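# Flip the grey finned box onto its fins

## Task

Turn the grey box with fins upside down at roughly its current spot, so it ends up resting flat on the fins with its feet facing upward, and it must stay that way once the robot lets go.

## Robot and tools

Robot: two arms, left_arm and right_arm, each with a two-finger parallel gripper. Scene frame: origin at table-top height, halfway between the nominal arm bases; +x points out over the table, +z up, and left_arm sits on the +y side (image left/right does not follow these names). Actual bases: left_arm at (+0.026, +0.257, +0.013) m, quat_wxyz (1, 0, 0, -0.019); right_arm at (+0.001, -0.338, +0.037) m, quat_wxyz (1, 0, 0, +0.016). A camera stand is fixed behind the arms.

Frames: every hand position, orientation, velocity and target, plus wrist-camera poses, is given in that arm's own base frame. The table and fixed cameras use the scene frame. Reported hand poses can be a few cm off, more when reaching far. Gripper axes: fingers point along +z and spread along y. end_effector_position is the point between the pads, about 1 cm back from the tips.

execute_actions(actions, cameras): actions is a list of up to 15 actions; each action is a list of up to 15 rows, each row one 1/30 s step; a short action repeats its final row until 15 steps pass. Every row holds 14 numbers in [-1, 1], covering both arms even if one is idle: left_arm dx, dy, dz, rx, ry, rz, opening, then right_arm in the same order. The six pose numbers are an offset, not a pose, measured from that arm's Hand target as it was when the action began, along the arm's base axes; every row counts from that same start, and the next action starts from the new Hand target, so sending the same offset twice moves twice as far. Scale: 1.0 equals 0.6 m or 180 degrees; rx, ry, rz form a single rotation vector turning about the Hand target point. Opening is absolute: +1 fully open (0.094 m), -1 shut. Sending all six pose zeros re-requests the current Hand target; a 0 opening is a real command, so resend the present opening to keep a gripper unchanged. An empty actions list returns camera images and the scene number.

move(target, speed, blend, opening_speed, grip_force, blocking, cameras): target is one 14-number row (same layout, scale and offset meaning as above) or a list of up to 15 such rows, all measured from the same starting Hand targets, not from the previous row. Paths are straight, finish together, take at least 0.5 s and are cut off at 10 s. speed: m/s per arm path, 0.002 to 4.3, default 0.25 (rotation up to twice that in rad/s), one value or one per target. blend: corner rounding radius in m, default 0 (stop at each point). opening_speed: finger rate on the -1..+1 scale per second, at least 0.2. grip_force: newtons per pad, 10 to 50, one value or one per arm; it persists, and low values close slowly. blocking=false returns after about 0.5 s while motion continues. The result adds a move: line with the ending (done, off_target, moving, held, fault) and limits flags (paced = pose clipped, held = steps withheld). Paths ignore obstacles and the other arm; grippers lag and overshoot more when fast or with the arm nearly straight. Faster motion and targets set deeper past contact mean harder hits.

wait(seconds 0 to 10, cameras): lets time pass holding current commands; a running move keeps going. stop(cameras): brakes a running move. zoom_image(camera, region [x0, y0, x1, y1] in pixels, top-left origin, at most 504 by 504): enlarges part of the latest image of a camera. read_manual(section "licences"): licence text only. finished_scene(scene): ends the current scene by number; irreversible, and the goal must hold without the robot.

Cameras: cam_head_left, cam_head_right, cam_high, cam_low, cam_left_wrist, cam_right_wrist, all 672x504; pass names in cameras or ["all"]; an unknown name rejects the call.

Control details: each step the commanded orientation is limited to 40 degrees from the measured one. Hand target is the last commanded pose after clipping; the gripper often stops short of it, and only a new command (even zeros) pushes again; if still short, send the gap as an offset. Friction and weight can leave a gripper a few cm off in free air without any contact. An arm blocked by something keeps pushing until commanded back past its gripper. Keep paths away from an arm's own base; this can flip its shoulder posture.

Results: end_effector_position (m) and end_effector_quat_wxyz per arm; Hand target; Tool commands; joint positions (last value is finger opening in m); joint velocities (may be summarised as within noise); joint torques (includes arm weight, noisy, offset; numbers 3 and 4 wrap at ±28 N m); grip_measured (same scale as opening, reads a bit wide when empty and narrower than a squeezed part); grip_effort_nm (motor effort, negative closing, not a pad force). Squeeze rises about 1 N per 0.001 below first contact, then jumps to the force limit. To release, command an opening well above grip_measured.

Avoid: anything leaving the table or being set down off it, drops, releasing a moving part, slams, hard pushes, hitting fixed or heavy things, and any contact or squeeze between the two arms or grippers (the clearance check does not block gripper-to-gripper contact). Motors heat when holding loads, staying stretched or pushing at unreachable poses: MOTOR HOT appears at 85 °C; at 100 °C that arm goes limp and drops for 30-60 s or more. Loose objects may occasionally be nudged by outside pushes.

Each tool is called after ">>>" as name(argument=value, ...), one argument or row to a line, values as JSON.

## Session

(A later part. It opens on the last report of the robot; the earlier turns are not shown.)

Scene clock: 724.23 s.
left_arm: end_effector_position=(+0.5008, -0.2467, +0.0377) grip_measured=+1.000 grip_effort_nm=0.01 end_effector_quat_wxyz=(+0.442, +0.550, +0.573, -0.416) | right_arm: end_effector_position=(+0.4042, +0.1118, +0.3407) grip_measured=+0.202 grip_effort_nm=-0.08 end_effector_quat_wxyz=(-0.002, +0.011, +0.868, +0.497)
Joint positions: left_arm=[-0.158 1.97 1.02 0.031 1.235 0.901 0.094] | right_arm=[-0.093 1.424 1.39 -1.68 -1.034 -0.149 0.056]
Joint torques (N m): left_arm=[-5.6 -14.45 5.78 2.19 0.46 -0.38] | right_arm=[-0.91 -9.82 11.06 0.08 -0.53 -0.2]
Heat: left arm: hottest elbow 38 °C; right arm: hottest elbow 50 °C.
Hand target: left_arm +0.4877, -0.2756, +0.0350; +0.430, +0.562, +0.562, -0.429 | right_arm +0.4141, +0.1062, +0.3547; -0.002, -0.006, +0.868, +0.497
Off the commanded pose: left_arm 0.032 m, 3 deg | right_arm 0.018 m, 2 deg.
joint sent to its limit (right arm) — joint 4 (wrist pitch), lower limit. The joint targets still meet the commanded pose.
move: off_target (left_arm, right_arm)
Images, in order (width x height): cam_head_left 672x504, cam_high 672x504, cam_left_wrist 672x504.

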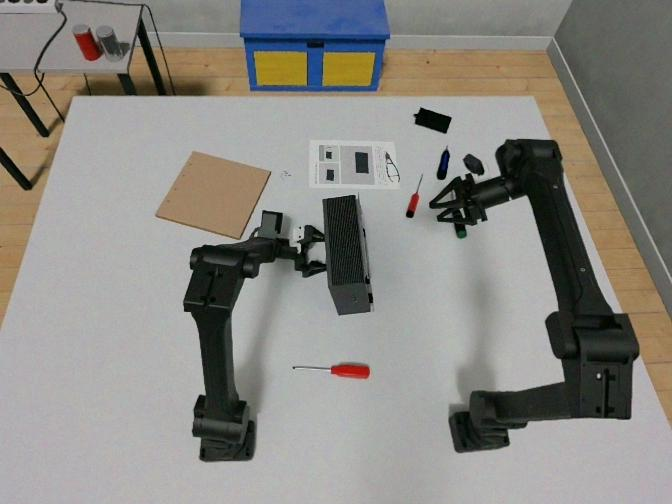

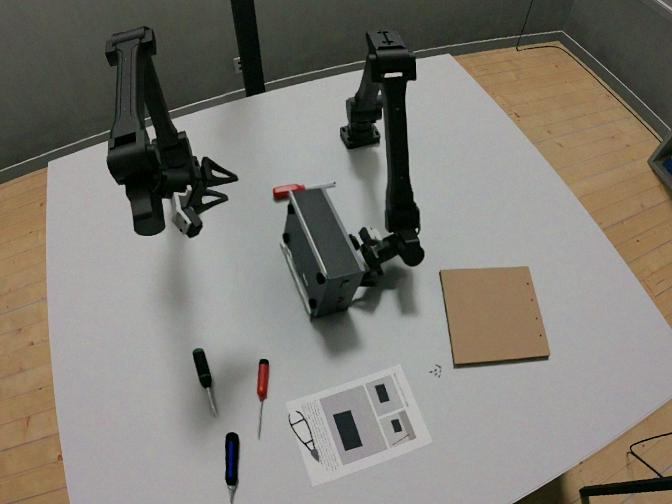

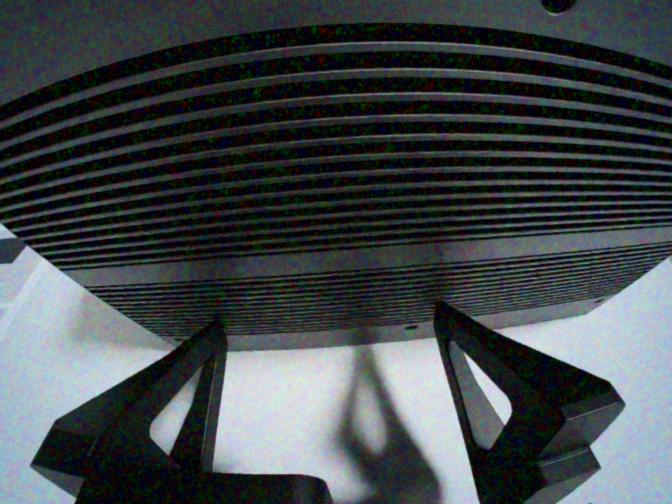

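>>> move(
  target=[
    [0.0,-0.11,0.0,0,0,0,1,0,0,0,0,0,0,0.2],
    [0,-0.05,0.0,0,0,0,1,0,0,0,0,0,0,0.2],
    [0,0.1,0.02,0,0,0,1,0,0,0,0,0,0,0.2],
  ],
  speed=[0.04,0.08,0.1],
  blend=[0,0.02,0],
  cameras=["cam_head_left","cam_high","cam_left_wrist"],
)

Scene clock: 735.10 s.
left_arm: end_effector_position=(+0.4742, -0.2164, +0.0353) grip_measured=+1.000 grip_effort_nm=0.01 end_effector_quat_wxyz=(+0.417, +0.554, +0.571, -0.439) | right_arm: end_effector_position=(+0.4042, +0.1118, +0.3407) grip_measured=+0.202 grip_effort_nm=-0.08 end_effector_quat_wxyz=(-0.002, +0.011, +0.868, +0.497)
Joint positions: left_arm=[-0.101 1.951 1.026 -0.328 1.286 1.199 0.094] | right_arm=[-0.093 1.424 1.39 -1.68 -1.034 -0.149 0.056]
Joint torques (N m): left_arm=[-0.38 -15.03 8.2 0.65 0.8 -0.06] | right_arm=[-1.96 -9.52 11.06 -0.03 -0.52 -0.17]
Heat: left arm: hottest elbow 38 °C; right arm: hottest elbow 50 °C.
Hand target: left_arm +0.4877, -0.2157, +0.0470; +0.430, +0.562, +0.562, -0.429 | right_arm +0.4141, +0.1062, +0.3547; -0.002, -0.006, +0.868, +0.497
Off the commanded pose: left_arm 0.018 m, 2 deg | right_arm 0.018 m, 2 deg.
joint sent to its limit (right arm) — joint 4 (wrist pitch), lower limit. The joint targets still meet the commanded pose.
move: off_target (left_arm, right_arm); blend cut to 0.0173 m at target 2
Images, in order (width x height): cam_head_left 672x504, cam_high 672x504, cam_left_wrist 672x504.

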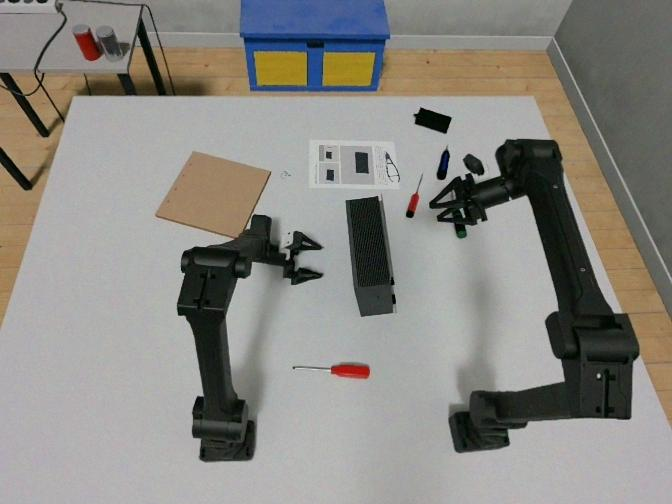

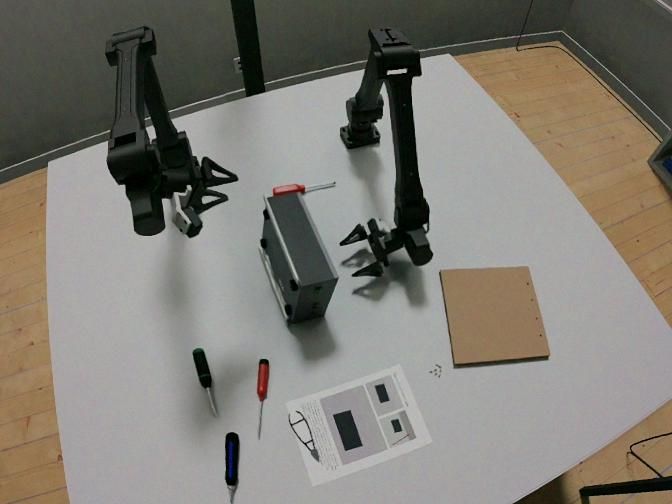

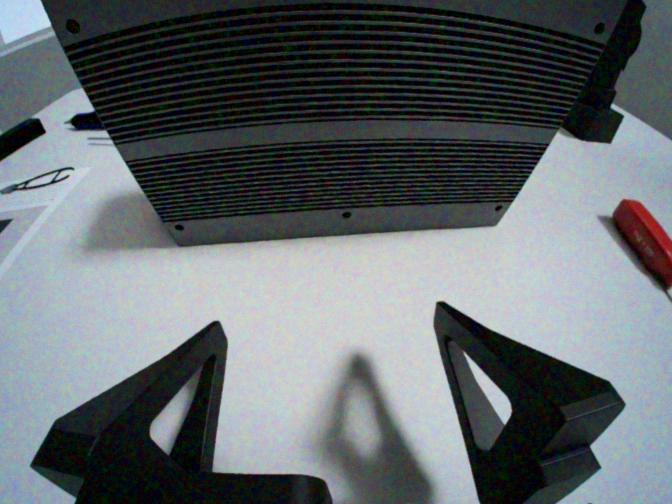

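>>> move(
  target=[
    [0,0.15,0.05,0,0,0,1,-0.15,0.0,0.0,-0.155,-0.209,-0.098,0.2],
    [-0.15,0.4,0.25,0,0,0,1,-0.36,0.05,-0.06,-0.310,-0.418,-0.196,0.2],
  ],
  speed=0.15,
  blend=[0.03,0],
  cameras=["cam_head_left","cam_high","cam_right_wrist"],
)

Scene clock: 777.03 s.
left_arm: end_effector_position=(+0.3986, +0.0207, +0.1912) grip_measured=+1.000 grip_effort_nm=0.01 end_effector_quat_wxyz=(+0.403, +0.513, +0.665, -0.364) | right_arm: end_effector_position=(+0.2000, +0.1321, +0.3106) grip_measured=+0.201 grip_effort_nm=-0.08 end_effector_quat_wxyz=(+0.628, -0.056, +0.773, -0.063)
Joint positions: left_arm=[0.447 1.625 1.138 -1.615 1.075 2.082 0.094] | right_arm=[1.361 0.456 0.569 -0.965 1.299 0.66 0.056]
Joint torques (N m): left_arm=[-0.15 -11.75 7.65 -0.79 0.49 -0.07] | right_arm=[0.85 3.25 9.92 1.1 0.65 0.05]
Heat: left arm: hottest elbow 40 °C; right arm: hottest elbow 50 °C.
Hand target: left_arm +0.3977, +0.0243, +0.1970; +0.430, +0.562, +0.562, -0.429 | right_arm +0.1981, +0.1362, +0.3186; +0.630, -0.055, +0.772, -0.055
Off the commanded pose: left_arm 0.007 m, 15 deg | right_arm 0.009 m, 1 deg.
joint sent to its limit (left arm) — joint 6 (wrist roll), upper limit. The joint targets are off in orientation, not in position.
move: off_target (left_arm)
Images, in order (width x height): cam_head_left 672x504, cam_high 672x504, cam_right_wrist 672x504.

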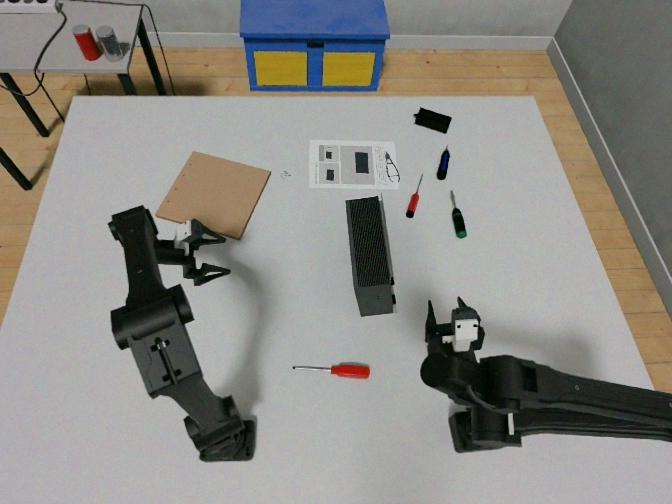

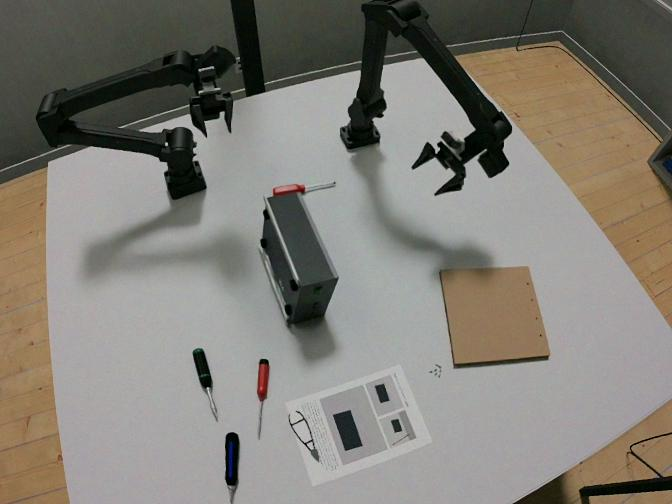

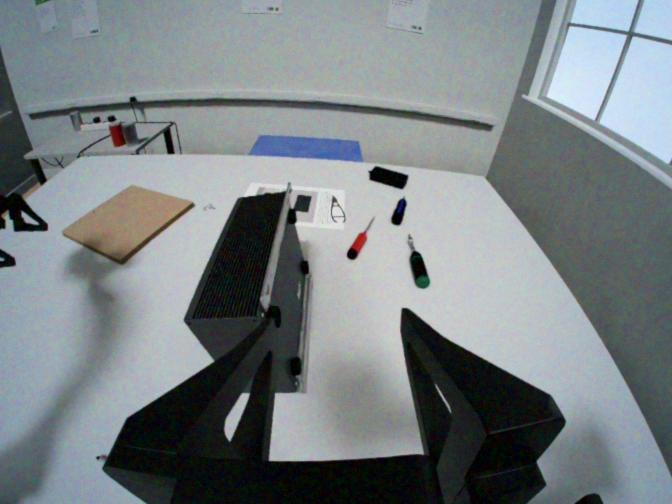

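>>> zoom_image(
  camera="cam_right_wrist",
  region=[160, 160, 360, 410],
)

Scaled by 2.016 from the camera's 672x504 image, which has a finer 960x720 frame.

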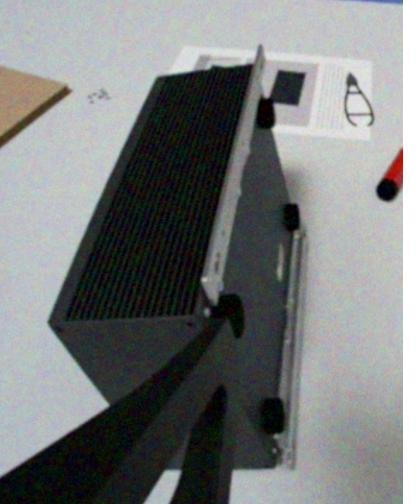

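>>> move(
  target=[
    [0,0,0,0,0,0,1,0.1,0.07,-0.12,0,0,0,0.1],
    [0,0,0,0,0,0,1,0.14,0.074,-0.20,0,0,0,0.1],
  ],
  speed=0.08,
  blend=[0.02,0],
  cameras=["cam_head_left","cam_right_wrist"],
)

>>> zoom_image(
  camera="cam_right_wrist",
  region=[200, 160, 480, 370],
)

Scene clock: 802.13 s.
left_arm: end_effector_position=(+0.3986, +0.0207, +0.1912) grip_measured=+1.000 grip_effort_nm=0.01 end_effector_quat_wxyz=(+0.403, +0.513, +0.665, -0.364) | right_arm: end_effector_position=(+0.2784, +0.1824, +0.1975) grip_measured=+0.101 grip_effort_nm=-0.08 end_effector_quat_wxyz=(+0.629, -0.059, +0.774, -0.052)
Joint positions: left_arm=[0.447 1.625 1.138 -1.615 1.075 2.082 0.094] | right_arm=[1.041 0.827 0.296 0.136 1.012 0.182 0.052]
Joint torques (N m): left_arm=[-0.15 -11.93 7.66 -0.79 0.48 -0.07] | right_arm=[-1.96 -0.09 7.77 2.63 0.05 -0.11]
Heat: left arm: hottest elbow 40 °C; right arm: hottest elbow 48 °C.
Hand target: left_arm +0.3977, +0.0243, +0.1970; +0.430, +0.562, +0.562, -0.429 | right_arm +0.2822, +0.1805, +0.1986; +0.630, -0.055, +0.772, -0.055
Off the commanded pose: left_arm 0.007 m, 15 deg | right_arm 0.004 m, 1 deg.
joint sent to its limit (left arm) — joint 6 (wrist roll), upper limit. The joint targets are off in orientation, not in position.
move: off_target (left_arm)
Images, in order (width x height): cam_head_left 672x504, cam_right_wrist 672x504.

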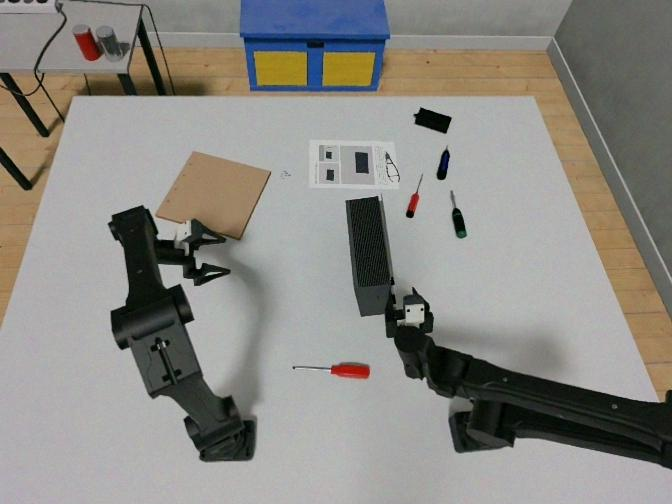

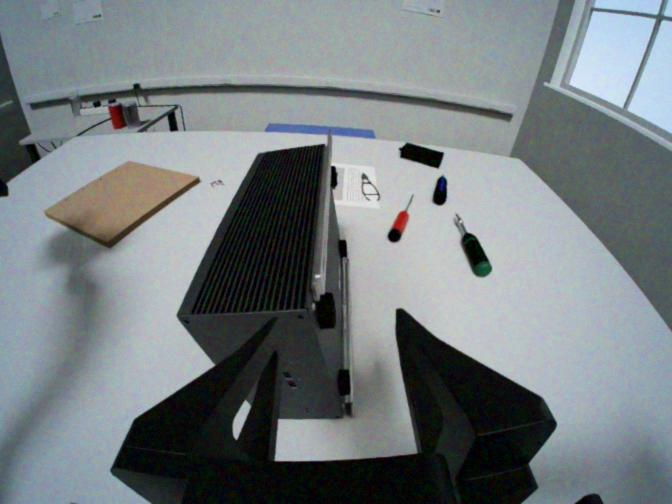

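Scaled by 1.800 from the camera's 672x504 image, which has a finer 960x720 frame.

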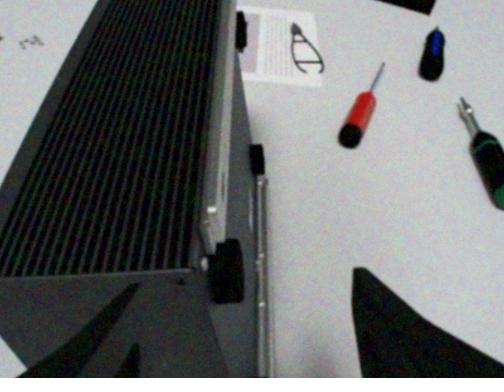

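>>> move(
  target=[
    [0,0,0,0,0,0,1,0.04,0.01,-0.025,0,0,0,0.1],
    [0,0,0,0,0,0,1,0.12,0.01,-0.03,0,0,0,0.1],
  ],
  speed=0.03,
  cameras=["cam_right_wrist","cam_high"],
)

>>> zoom_image(
  camera="cam_right_wrist",
  region=[230, 200, 440, 370],
)

Scene clock: 833.80 s.
left_arm: end_effector_position=(+0.3986, +0.0207, +0.1912) grip_measured=+1.000 grip_effort_nm=0.01 end_effector_quat_wxyz=(+0.403, +0.513, +0.665, -0.364) | right_arm: end_effector_position=(+0.3445, +0.1869, +0.1786) grip_measured=+0.101 grip_effort_nm=-0.08 end_effector_quat_wxyz=(+0.632, -0.054, +0.772, -0.043)
Joint positions: left_arm=[0.447 1.625 1.138 -1.615 1.075 2.082 0.094] | right_arm=[0.822 1.092 0.331 0.472 0.8 0.072 0.052]
Joint torques (N m): left_arm=[-0.09 -11.75 7.64 -0.81 0.5 -0.07] | right_arm=[-2.32 -1.9 8.4 2.06 -0.06 -0.23]
Heat: left arm: hottest elbow 40 °C; right arm: hottest elbow 46 °C.
Hand target: left_arm +0.3977, +0.0243, +0.1970; +0.430, +0.562, +0.562, -0.429 | right_arm +0.3541, +0.1865, +0.1806; +0.630, -0.055, +0.772, -0.055
Off the commanded pose: left_arm 0.007 m, 15 deg | right_arm 0.010 m, 1 deg.
joint sent to its limit (left arm) — joint 6 (wrist roll), upper limit. The joint targets are off in orientation, not in position.
move: off_target (left_arm)
Images, in order (width x height): cam_high 672x504, cam_right_wrist 672x504.

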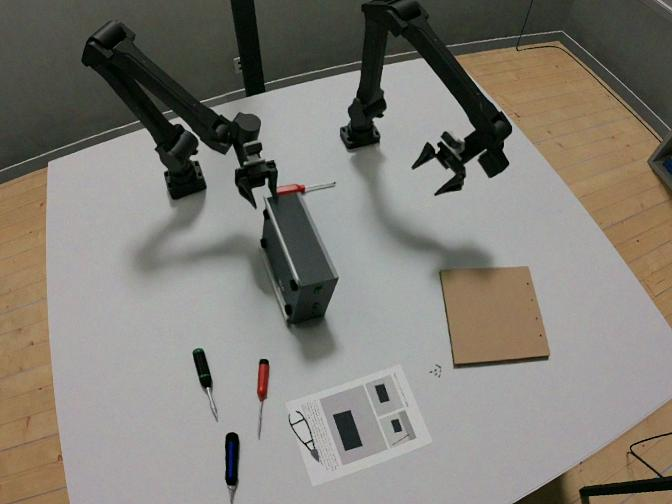

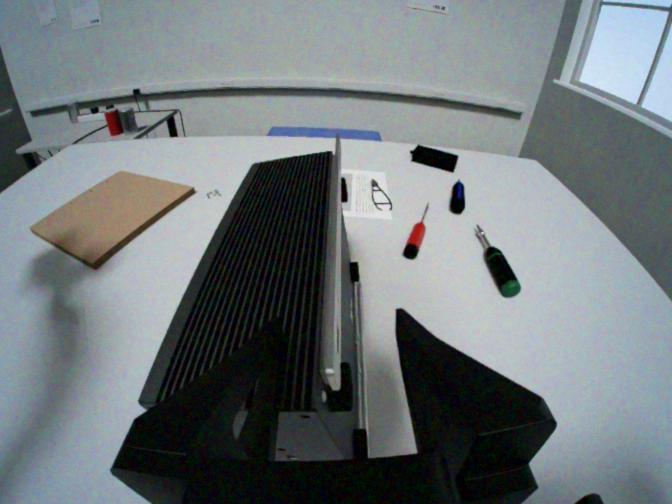

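Scaled by 2.400 from the camera's 672x504 image, which has a finer 960x720 frame.

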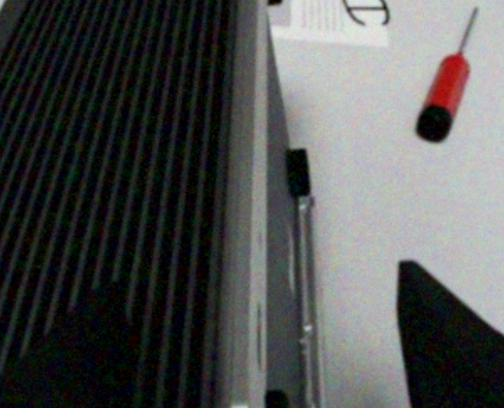

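>>> move(
  target=[
    [0,0,0,0,0,0,1,0.0,0.0,-0.013,0,0,0,0.1],
    [0,0,0,0,0,0,1,0.0,0.0,-0.013,0,0,0,-1],
  ],
  speed=0.03,
  opening_speed=0.3,
  cameras=["cam_right_wrist","cam_high","cam_head_left"],
)

Scene clock: 846.50 s.
left_arm: end_effector_position=(+0.3986, +0.0207, +0.1912) grip_measured=+1.000 grip_effort_nm=0.01 end_effector_quat_wxyz=(+0.403, +0.513, +0.665, -0.364) | right_arm: end_effector_position=(+0.3490, +0.1873, +0.1811) grip_measured=-0.921 grip_effort_nm=-1.03 end_effector_quat_wxyz=(+0.639, -0.053, +0.765, -0.051)
Joint positions: left_arm=[0.447 1.625 1.138 -1.615 1.075 2.082 0.094] | right_arm=[0.818 1.119 0.334 0.524 0.811 0.042 0.004]
Joint torques (N m): left_arm=[-0.26 -11.75 7.65 -0.79 0.49 -0.07] | right_arm=[-2.37 -1.61 7.27 1.5 -0.53 0.07]
Heat: left arm: hottest elbow 40 °C; right arm: hottest elbow 47 °C.
Hand target: left_arm +0.3977, +0.0243, +0.1970; +0.430, +0.562, +0.562, -0.429 | right_arm +0.3541, +0.1866, +0.1728; +0.630, -0.055, +0.772, -0.055
Off the commanded pose: left_arm 0.007 m, 15 deg | right_arm 0.010 m, 1 deg.
joint sent to its limit (left arm) — joint 6 (wrist roll), upper limit. The joint targets are off in orientation, not in position.
move: off_target (left_arm)
Images, in order (width x height): cam_head_left 672x504, cam_high 672x504, cam_right_wrist 672x504.

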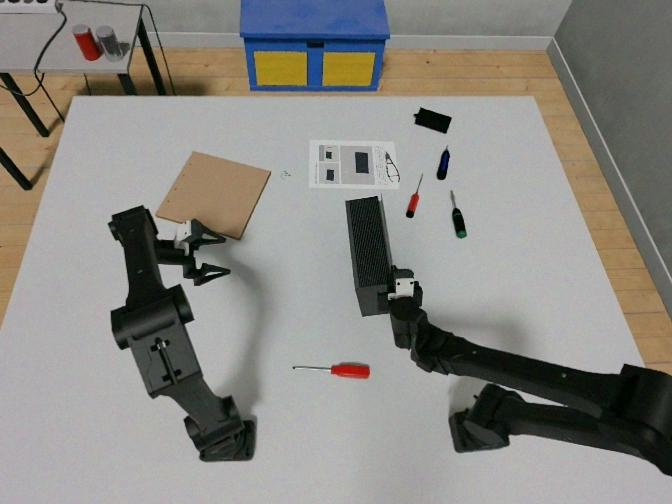

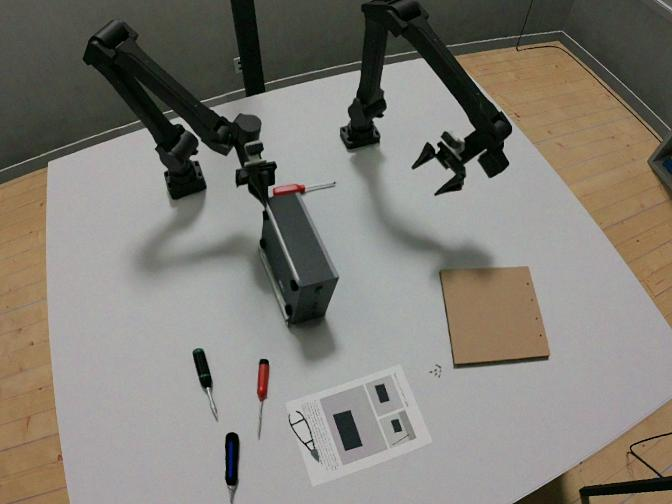

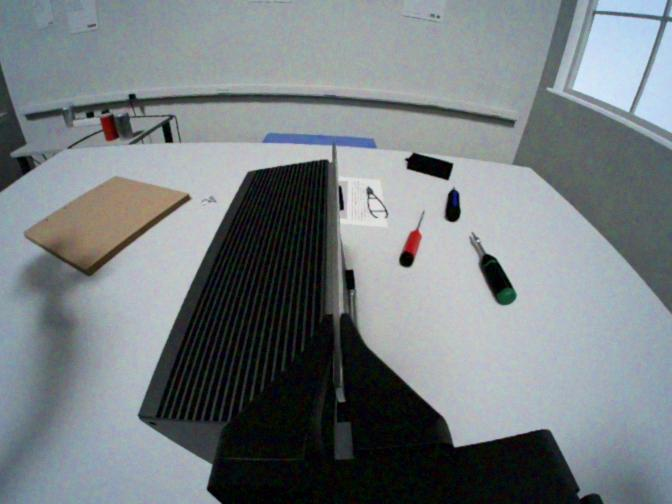

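>>> move(
  target=[
    [0,0,0,0,0,0,1,0.0,0.07,0.016,-0.0556,0,0,-1],
    [0,0,0,0,0,0,1,0.0,0.14,0.021,-0.111,0,0,-1],
  ],
  speed=[0.04,0.03],
  blend=[0.02,0],
  cameras=["cam_high","cam_right_wrist"],
)

Scene clock: 857.73 s.
left_arm: end_effector_position=(+0.3986, +0.0207, +0.1912) grip_measured=+1.000 grip_effort_nm=0.01 end_effector_quat_wxyz=(+0.403, +0.513, +0.665, -0.364) | right_arm: end_effector_position=(+0.3501, +0.2611, +0.1873) grip_measured=-0.930 grip_effort_nm=-1.04 end_effector_quat_wxyz=(+0.614, -0.165, +0.748, -0.192)
Joint positions: left_arm=[0.447 1.625 1.138 -1.615 1.075 2.082 0.094] | right_arm=[0.996 1.311 0.524 0.428 1.055 -0.205 0.003]
Joint torques (N m): left_arm=[-0.15 -11.81 7.69 -0.77 0.49 -0.07] | right_arm=[-0.67 -4.66 8.39 1.21 0.04 0.22]
Heat: left arm: hottest elbow 40 °C; right arm: hottest elbow 46 °C.
Hand target: left_arm +0.3977, +0.0243, +0.1970; +0.430, +0.562, +0.562, -0.429 | right_arm +0.3541, +0.2706, +0.1854; +0.611, -0.164, +0.751, -0.188
Off the commanded pose: left_arm 0.007 m, 15 deg | right_arm 0.010 m, 1 deg.
joint sent to its limit (left arm) — joint 6 (wrist roll), upper limit. The joint targets are off in orientation, not in position.
move: off_target (left_arm)
Images, in order (width x height): cam_high 672x504, cam_right_wrist 672x504.

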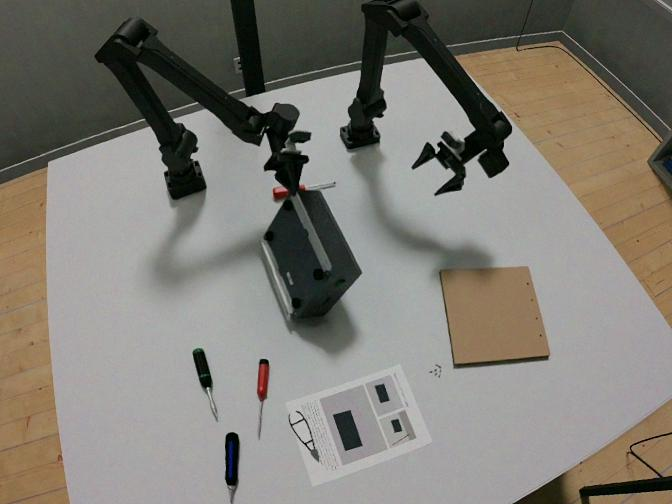

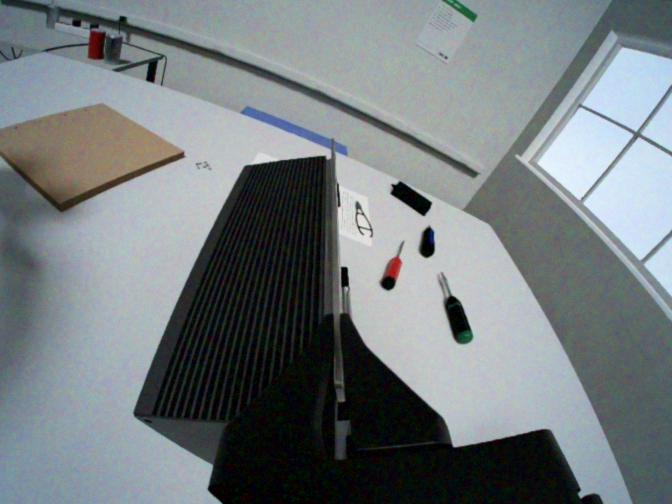

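Perfect. Steps B–D.

>>> move(
  target=[
    [0,0,0,0,0,0,1,0.0,0.05,-0.003,-0.0556,0,0,-1],
    [0,0,0,0,0,0,1,0.0,0.095,-0.013,-0.111,0,0,-1],
  ],
  speed=[0.04,0.03],
  blend=[0.02,0],
  cameras=["cam_high"],
)

>>> move(
  target=[
    [0,0,0,0,0,0,1,0.0,0.048,-0.02,-0.0556,0,0,-1],
    [0,0,0,0,0,0,1,0.0,0.092,-0.048,-0.111,0,0,-1],
  ],
  speed=[0.03,0.03],
  blend=[0.02,0],
  cameras=["cam_high","cam_head_left"],
)

Scene clock: 868.63 s.
left_arm: end_effector_position=(+0.3986, +0.0207, +0.1912) grip_measured=+1.000 grip_effort_nm=0.01 end_effector_quat_wxyz=(+0.403, +0.513, +0.665, -0.364) | right_arm: end_effector_position=(+0.3473, +0.3262, +0.1689) grip_measured=-0.931 grip_effort_nm=-1.04 end_effector_quat_wxyz=(+0.571, -0.282, +0.706, -0.309)
Joint positions: left_arm=[0.447 1.625 1.138 -1.615 1.075 2.082 0.094] | right_arm=[1.1 1.512 0.668 0.416 1.184 -0.475 0.003]
Joint torques (N m): left_arm=[-0.21 -11.75 7.64 -0.79 0.49 -0.07] | right_arm=[-1.49 -9.11 8.12 1.73 1.13 0.04]
Heat: left arm: hottest elbow 40 °C; right arm: hottest elbow 46 °C.
Hand target: left_arm +0.3977, +0.0243, +0.1970; +0.430, +0.562, +0.562, -0.429 | right_arm +0.3541, +0.3277, +0.1777; +0.574, -0.267, +0.707, -0.315
Off the commanded pose: left_arm 0.007 m, 15 deg | right_arm 0.011 m, 2 deg.
joint sent to its limit (left arm) — joint 6 (wrist roll), upper limit. The joint targets are off in orientation, not in position.
move: off_target (left_arm, right_arm)
Images, in order (width x height): cam_high 672x504.

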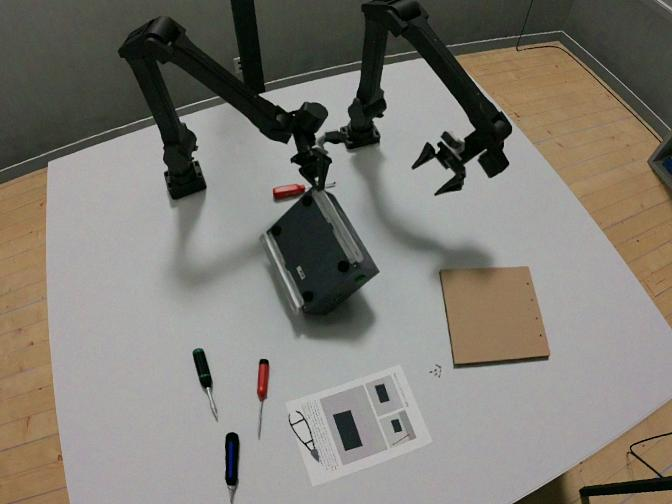

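Scene clock: 875.03 s.
left_arm: end_effector_position=(+0.3986, +0.0207, +0.1912) grip_measured=+1.000 grip_effort_nm=0.01 end_effector_quat_wxyz=(+0.403, +0.513, +0.665, -0.364) | right_arm: end_effector_position=(+0.3382, +0.3751, +0.1154) grip_measured=-0.930 grip_effort_nm=-1.04 end_effector_quat_wxyz=(+0.499, -0.405, +0.632, -0.433)
Joint positions: left_arm=[0.447 1.625 1.138 -1.615 1.075 2.082 0.094] | right_arm=[1.176 1.754 0.767 0.51 1.292 -0.823 0.003]
Joint torques (N m): left_arm=[-0.26 -11.81 7.66 -0.81 0.49 -0.07] | right_arm=[-2.55 -14.45 8.98 2.8 1.59 -0.17]
Heat: left arm: hottest elbow 40 °C; right arm: hottest elbow 46 °C.
Hand target: left_arm +0.3977, +0.0243, +0.1970; +0.430, +0.562, +0.562, -0.429 | right_arm +0.3541, +0.3828, +0.1488; +0.518, -0.363, +0.642, -0.433
Off the commanded pose: left_arm 0.007 m, 15 deg | right_arm 0.038 m, 5 deg.
joint sent to its limit (left arm) — joint 6 (wrist roll), upper limit. The joint targets are off in orientation, not in position.
move: off_target (left_arm, right_arm)
Images, in order (width x height): cam_head_left 672x504, cam_high 672x504.

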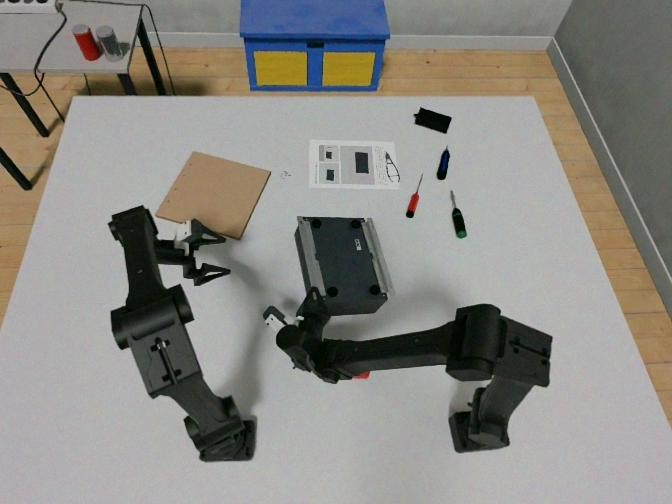

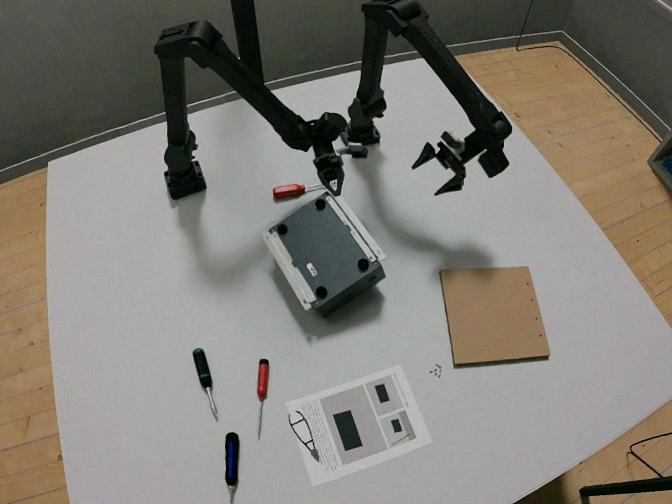

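>>> move(
  target=[
    [0,0,0,0,0,0,1,0.0,0.022,-0.03,-0.05,0,0,-1],
    [0,0,0,0,0,0,1,0.0,0.035,-0.075,-0.09,0,0,-1],
  ],
  speed=[0.03,0.03],
  blend=[0.02,0],
  cameras=["cam_high","cam_low"],
)

>>> move(
  target=[
    [0,0,0,0,0,0,1,0.0,0.005,-0.05,-0.02,0,0,-1],
  ],
  speed=[0.02],
  cameras=["cam_high","cam_low","cam_right_wrist"],
)

Scene clock: 888.43 s.
left_arm: end_effector_position=(+0.3986, +0.0207, +0.1912) grip_measured=+1.000 grip_effort_nm=0.01 end_effector_quat_wxyz=(+0.403, +0.513, +0.665, -0.364) | right_arm: end_effector_position=(+0.3384, +0.3983, +0.0697) grip_measured=-0.925 grip_effort_nm=-1.04 end_effector_quat_wxyz=(+0.448, -0.471, +0.561, -0.512)
Joint positions: left_arm=[0.447 1.625 1.138 -1.615 1.075 2.082 0.094] | right_arm=[1.197 1.962 0.815 0.82 1.339 -1.232 0.004]
Joint torques (N m): left_arm=[-0.26 -11.81 7.69 -0.8 0.48 -0.06] | right_arm=[-1.79 -16.5 7.46 2.89 1.66 -0.41]
Heat: left arm: hottest elbow 40 °C; right arm: hottest elbow 46 °C.
Hand target: left_arm +0.3977, +0.0243, +0.1970; +0.430, +0.562, +0.562, -0.429 | right_arm +0.3541, +0.4039, +0.1038; +0.462, -0.432, +0.574, -0.519
Off the commanded pose: left_arm 0.007 m, 15 deg | right_arm 0.038 m, 5 deg.
joint sent to its limit (left arm) — joint 6 (wrist roll), upper limit. The joint targets are off in orientation, not in position.
move: off_target (left_arm, right_arm)
Images, in order (width x height): cam_high 672x504, cam_low 672x504.

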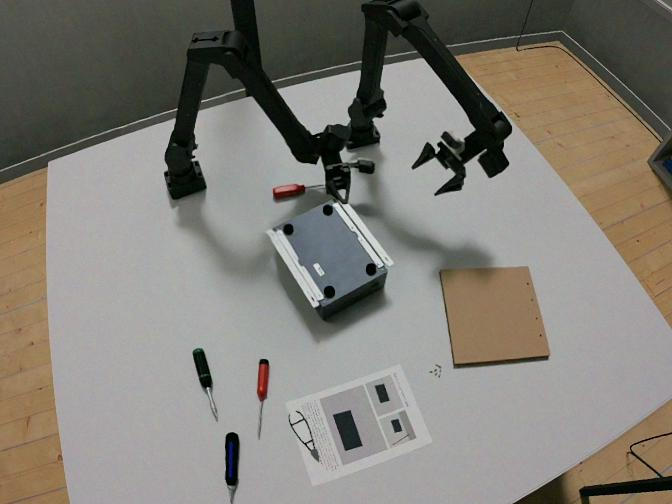

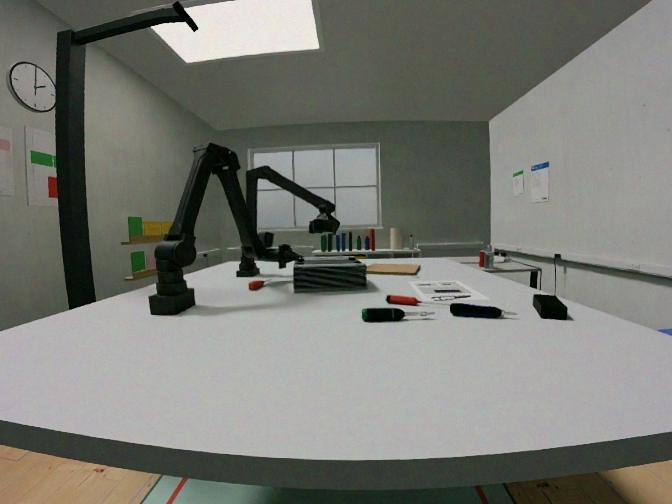

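Scene clock: 890.73 s.
left_arm: end_effector_position=(+0.3986, +0.0207, +0.1912) grip_measured=+1.000 grip_effort_nm=0.01 end_effector_quat_wxyz=(+0.403, +0.513, +0.665, -0.364) | right_arm: end_effector_position=(+0.3397, +0.4024, +0.0625) grip_measured=-0.925 grip_effort_nm=-1.04 end_effector_quat_wxyz=(+0.447, -0.464, +0.552, -0.530)
Joint positions: left_arm=[0.447 1.625 1.138 -1.615 1.075 2.082 0.094] | right_arm=[1.2 2.032 0.836 0.998 1.368 -1.375 0.004]
Joint torques (N m): left_arm=[-0.21 -11.87 7.69 -0.81 0.5 -0.05] | right_arm=[-2.9 -13.98 6.54 2.37 0.53 -0.25]
Heat: left arm: hottest elbow 40 °C; right arm: hottest elbow 46 °C.
Hand target: left_arm +0.3977, +0.0243, +0.1970; +0.430, +0.562, +0.562, -0.429 | right_arm +0.3541, +0.4069, +0.0738; +0.448, -0.447, +0.558, -0.537
Off the commanded pose: left_arm 0.007 m, 15 deg | right_arm 0.019 m, 2 deg.
joint sent to its limit (left arm) — joint 6 (wrist roll), upper limit. The joint targets are off in orientation, not in position.
move: off_target (left_arm, right_arm)
Images, in order (width x height): cam_high 672x504, cam_low 672x504, cam_right_wrist 672x504.

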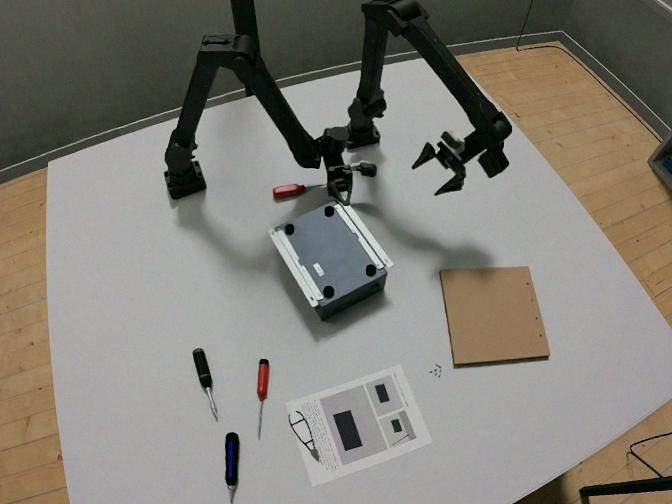

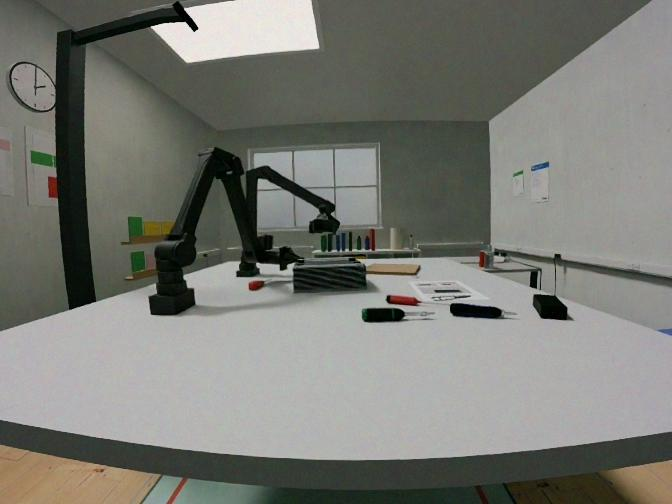

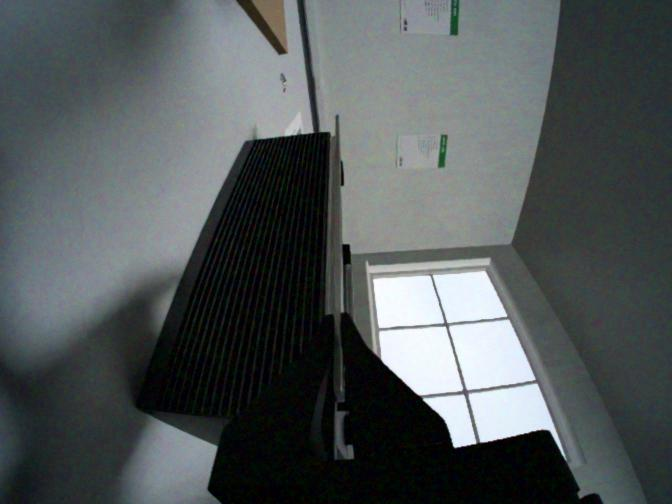

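>>> move(
  target=[
    [0,0,0,0,0,0,1,0.0,0,-0.012,-0.01,0,0,-1],
    [0,0,0,0,0,0,1,0.0,0,-0.012,-0.01,0,0,-0.3],
    [0,0,0,0,0,0,1,-0.15,0,-0.008,-0.01,0,0,-0.3],
  ],
  speed=[0.02,0.02,0.04],
  opening_speed=0.4,
  cameras=["cam_high","cam_low","cam_right_wrist","cam_head_left"],
)

Scene clock: 903.27 s.
left_arm: end_effector_position=(+0.3986, +0.0207, +0.1912) grip_measured=+1.000 grip_effort_nm=0.01 end_effector_quat_wxyz=(+0.403, +0.513, +0.665, -0.364) | right_arm: end_effector_position=(+0.2695, +0.4040, +0.0640) grip_measured=-0.301 grip_effort_nm=0.07 end_effector_quat_wxyz=(+0.438, -0.453, +0.544, -0.554)
Joint positions: left_arm=[0.447 1.625 1.138 -1.615 1.075 2.082 0.094] | right_arm=[1.35 2.034 0.8 1.043 1.557 -1.404 0.033]
Joint torques (N m): left_arm=[-0.09 -11.87 7.66 -0.79 0.48 -0.06] | right_arm=[0.15 -15.5 3.15 1.21 0.23 0.15]
Heat: left arm: hottest elbow 40 °C; right arm: hottest elbow 45 °C.
Hand target: left_arm +0.3977, +0.0243, +0.1970; +0.430, +0.562, +0.562, -0.429 | right_arm +0.2641, +0.4069, +0.0691; +0.441, -0.453, +0.549, -0.546
Off the commanded pose: left_arm 0.007 m, 15 deg | right_arm 0.008 m, 1 deg.
joint sent to its limit (left arm) — joint 6 (wrist roll), upper limit. The joint targets are off in orientation, not in position.
move: off_target (left_arm); target 2's new opening was sent with right_arm's hand 0.014 m and 2 deg from that target
Images, in order (width x height): cam_head_left 672x504, cam_high 672x504, cam_low 672x504, cam_right_wrist 672x504.

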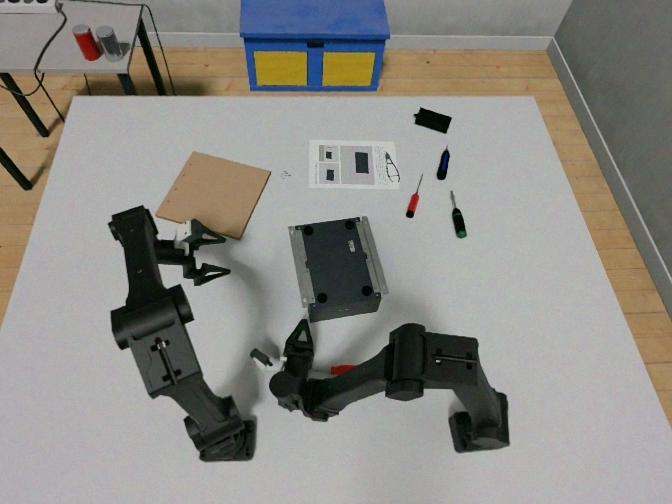

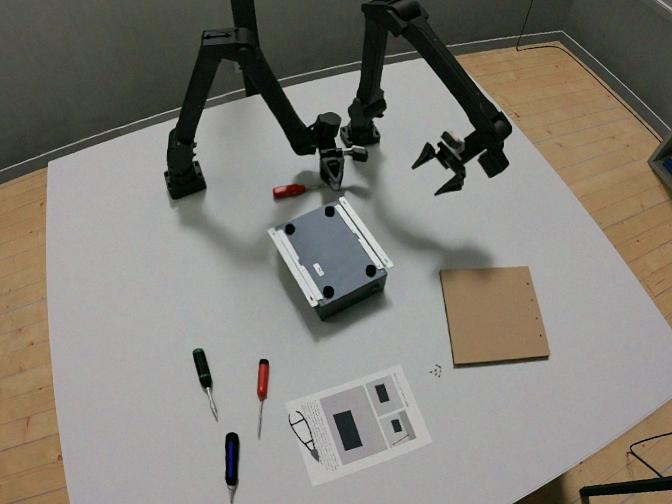

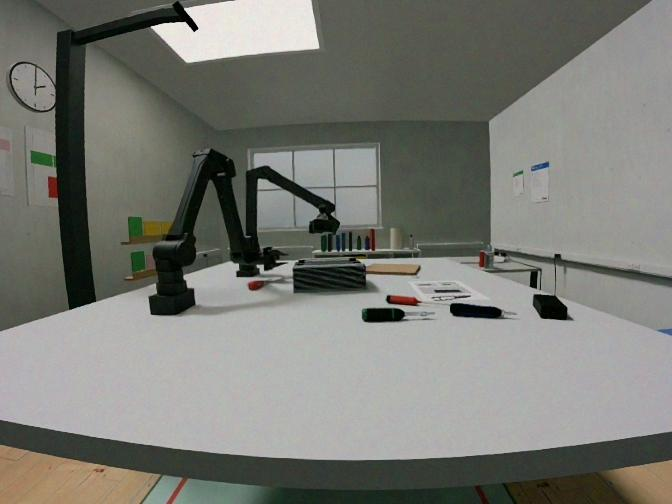

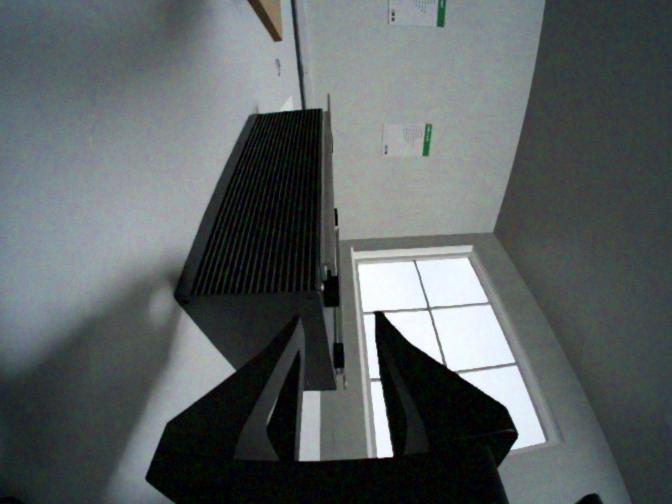

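>>> move(
  target=[0,0,0,0,0,0,1,-0.05,0,0.15,0,0,0,-0.3],
  speed=0.1,
  cameras=["cam_high"],
)

>>> finished_scene(
  scene=2,
)

Scene clock: 908.83 s.
left_arm: end_effector_position=(+0.3986, +0.0207, +0.1912) grip_measured=+1.000 grip_effort_nm=0.01 end_effector_quat_wxyz=(+0.403, +0.513, +0.665, -0.364) | right_arm: end_effector_position=(+0.2407, +0.4042, +0.1561) grip_measured=-0.301 grip_effort_nm=0.07 end_effector_quat_wxyz=(+0.462, -0.463, +0.535, -0.535)
Joint positions: left_arm=[0.447 1.625 1.138 -1.615 1.075 2.082 0.094] | right_arm=[1.414 1.768 0.742 0.954 1.558 -1.501 0.033]
Joint torques (N m): left_arm=[-0.26 -11.75 7.66 -0.79 0.49 -0.07] | right_arm=[0.44 -12.69 4.64 1.24 0.15 -0.06]
Heat: left arm: hottest elbow 40 °C; right arm: hottest elbow 44 °C.
Hand target: left_arm +0.3977, +0.0243, +0.1970; +0.430, +0.562, +0.562, -0.429 | right_arm +0.2341, +0.4068, +0.1590; +0.441, -0.453, +0.549, -0.546
Off the commanded pose: left_arm 0.007 m, 15 deg | right_arm 0.008 m, 3 deg.
joint sent to its limit (left arm) — joint 6 (wrist roll), upper limit. The joint targets are off in orientation, not in position.
joint sent to its limit (right arm) — joint 5 (wrist yaw), upper limit. The joint targets are off in orientation, not in position.
move: off_target (left_arm, right_arm)
Images, in order (width x height): cam_high 672x504.

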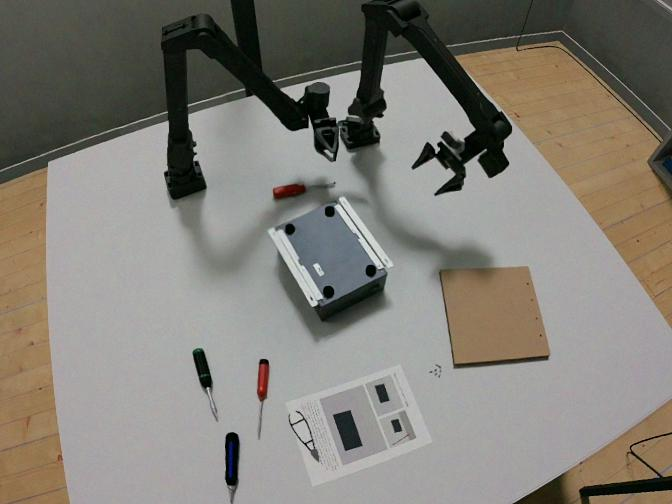

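The scene is finished: the task was done.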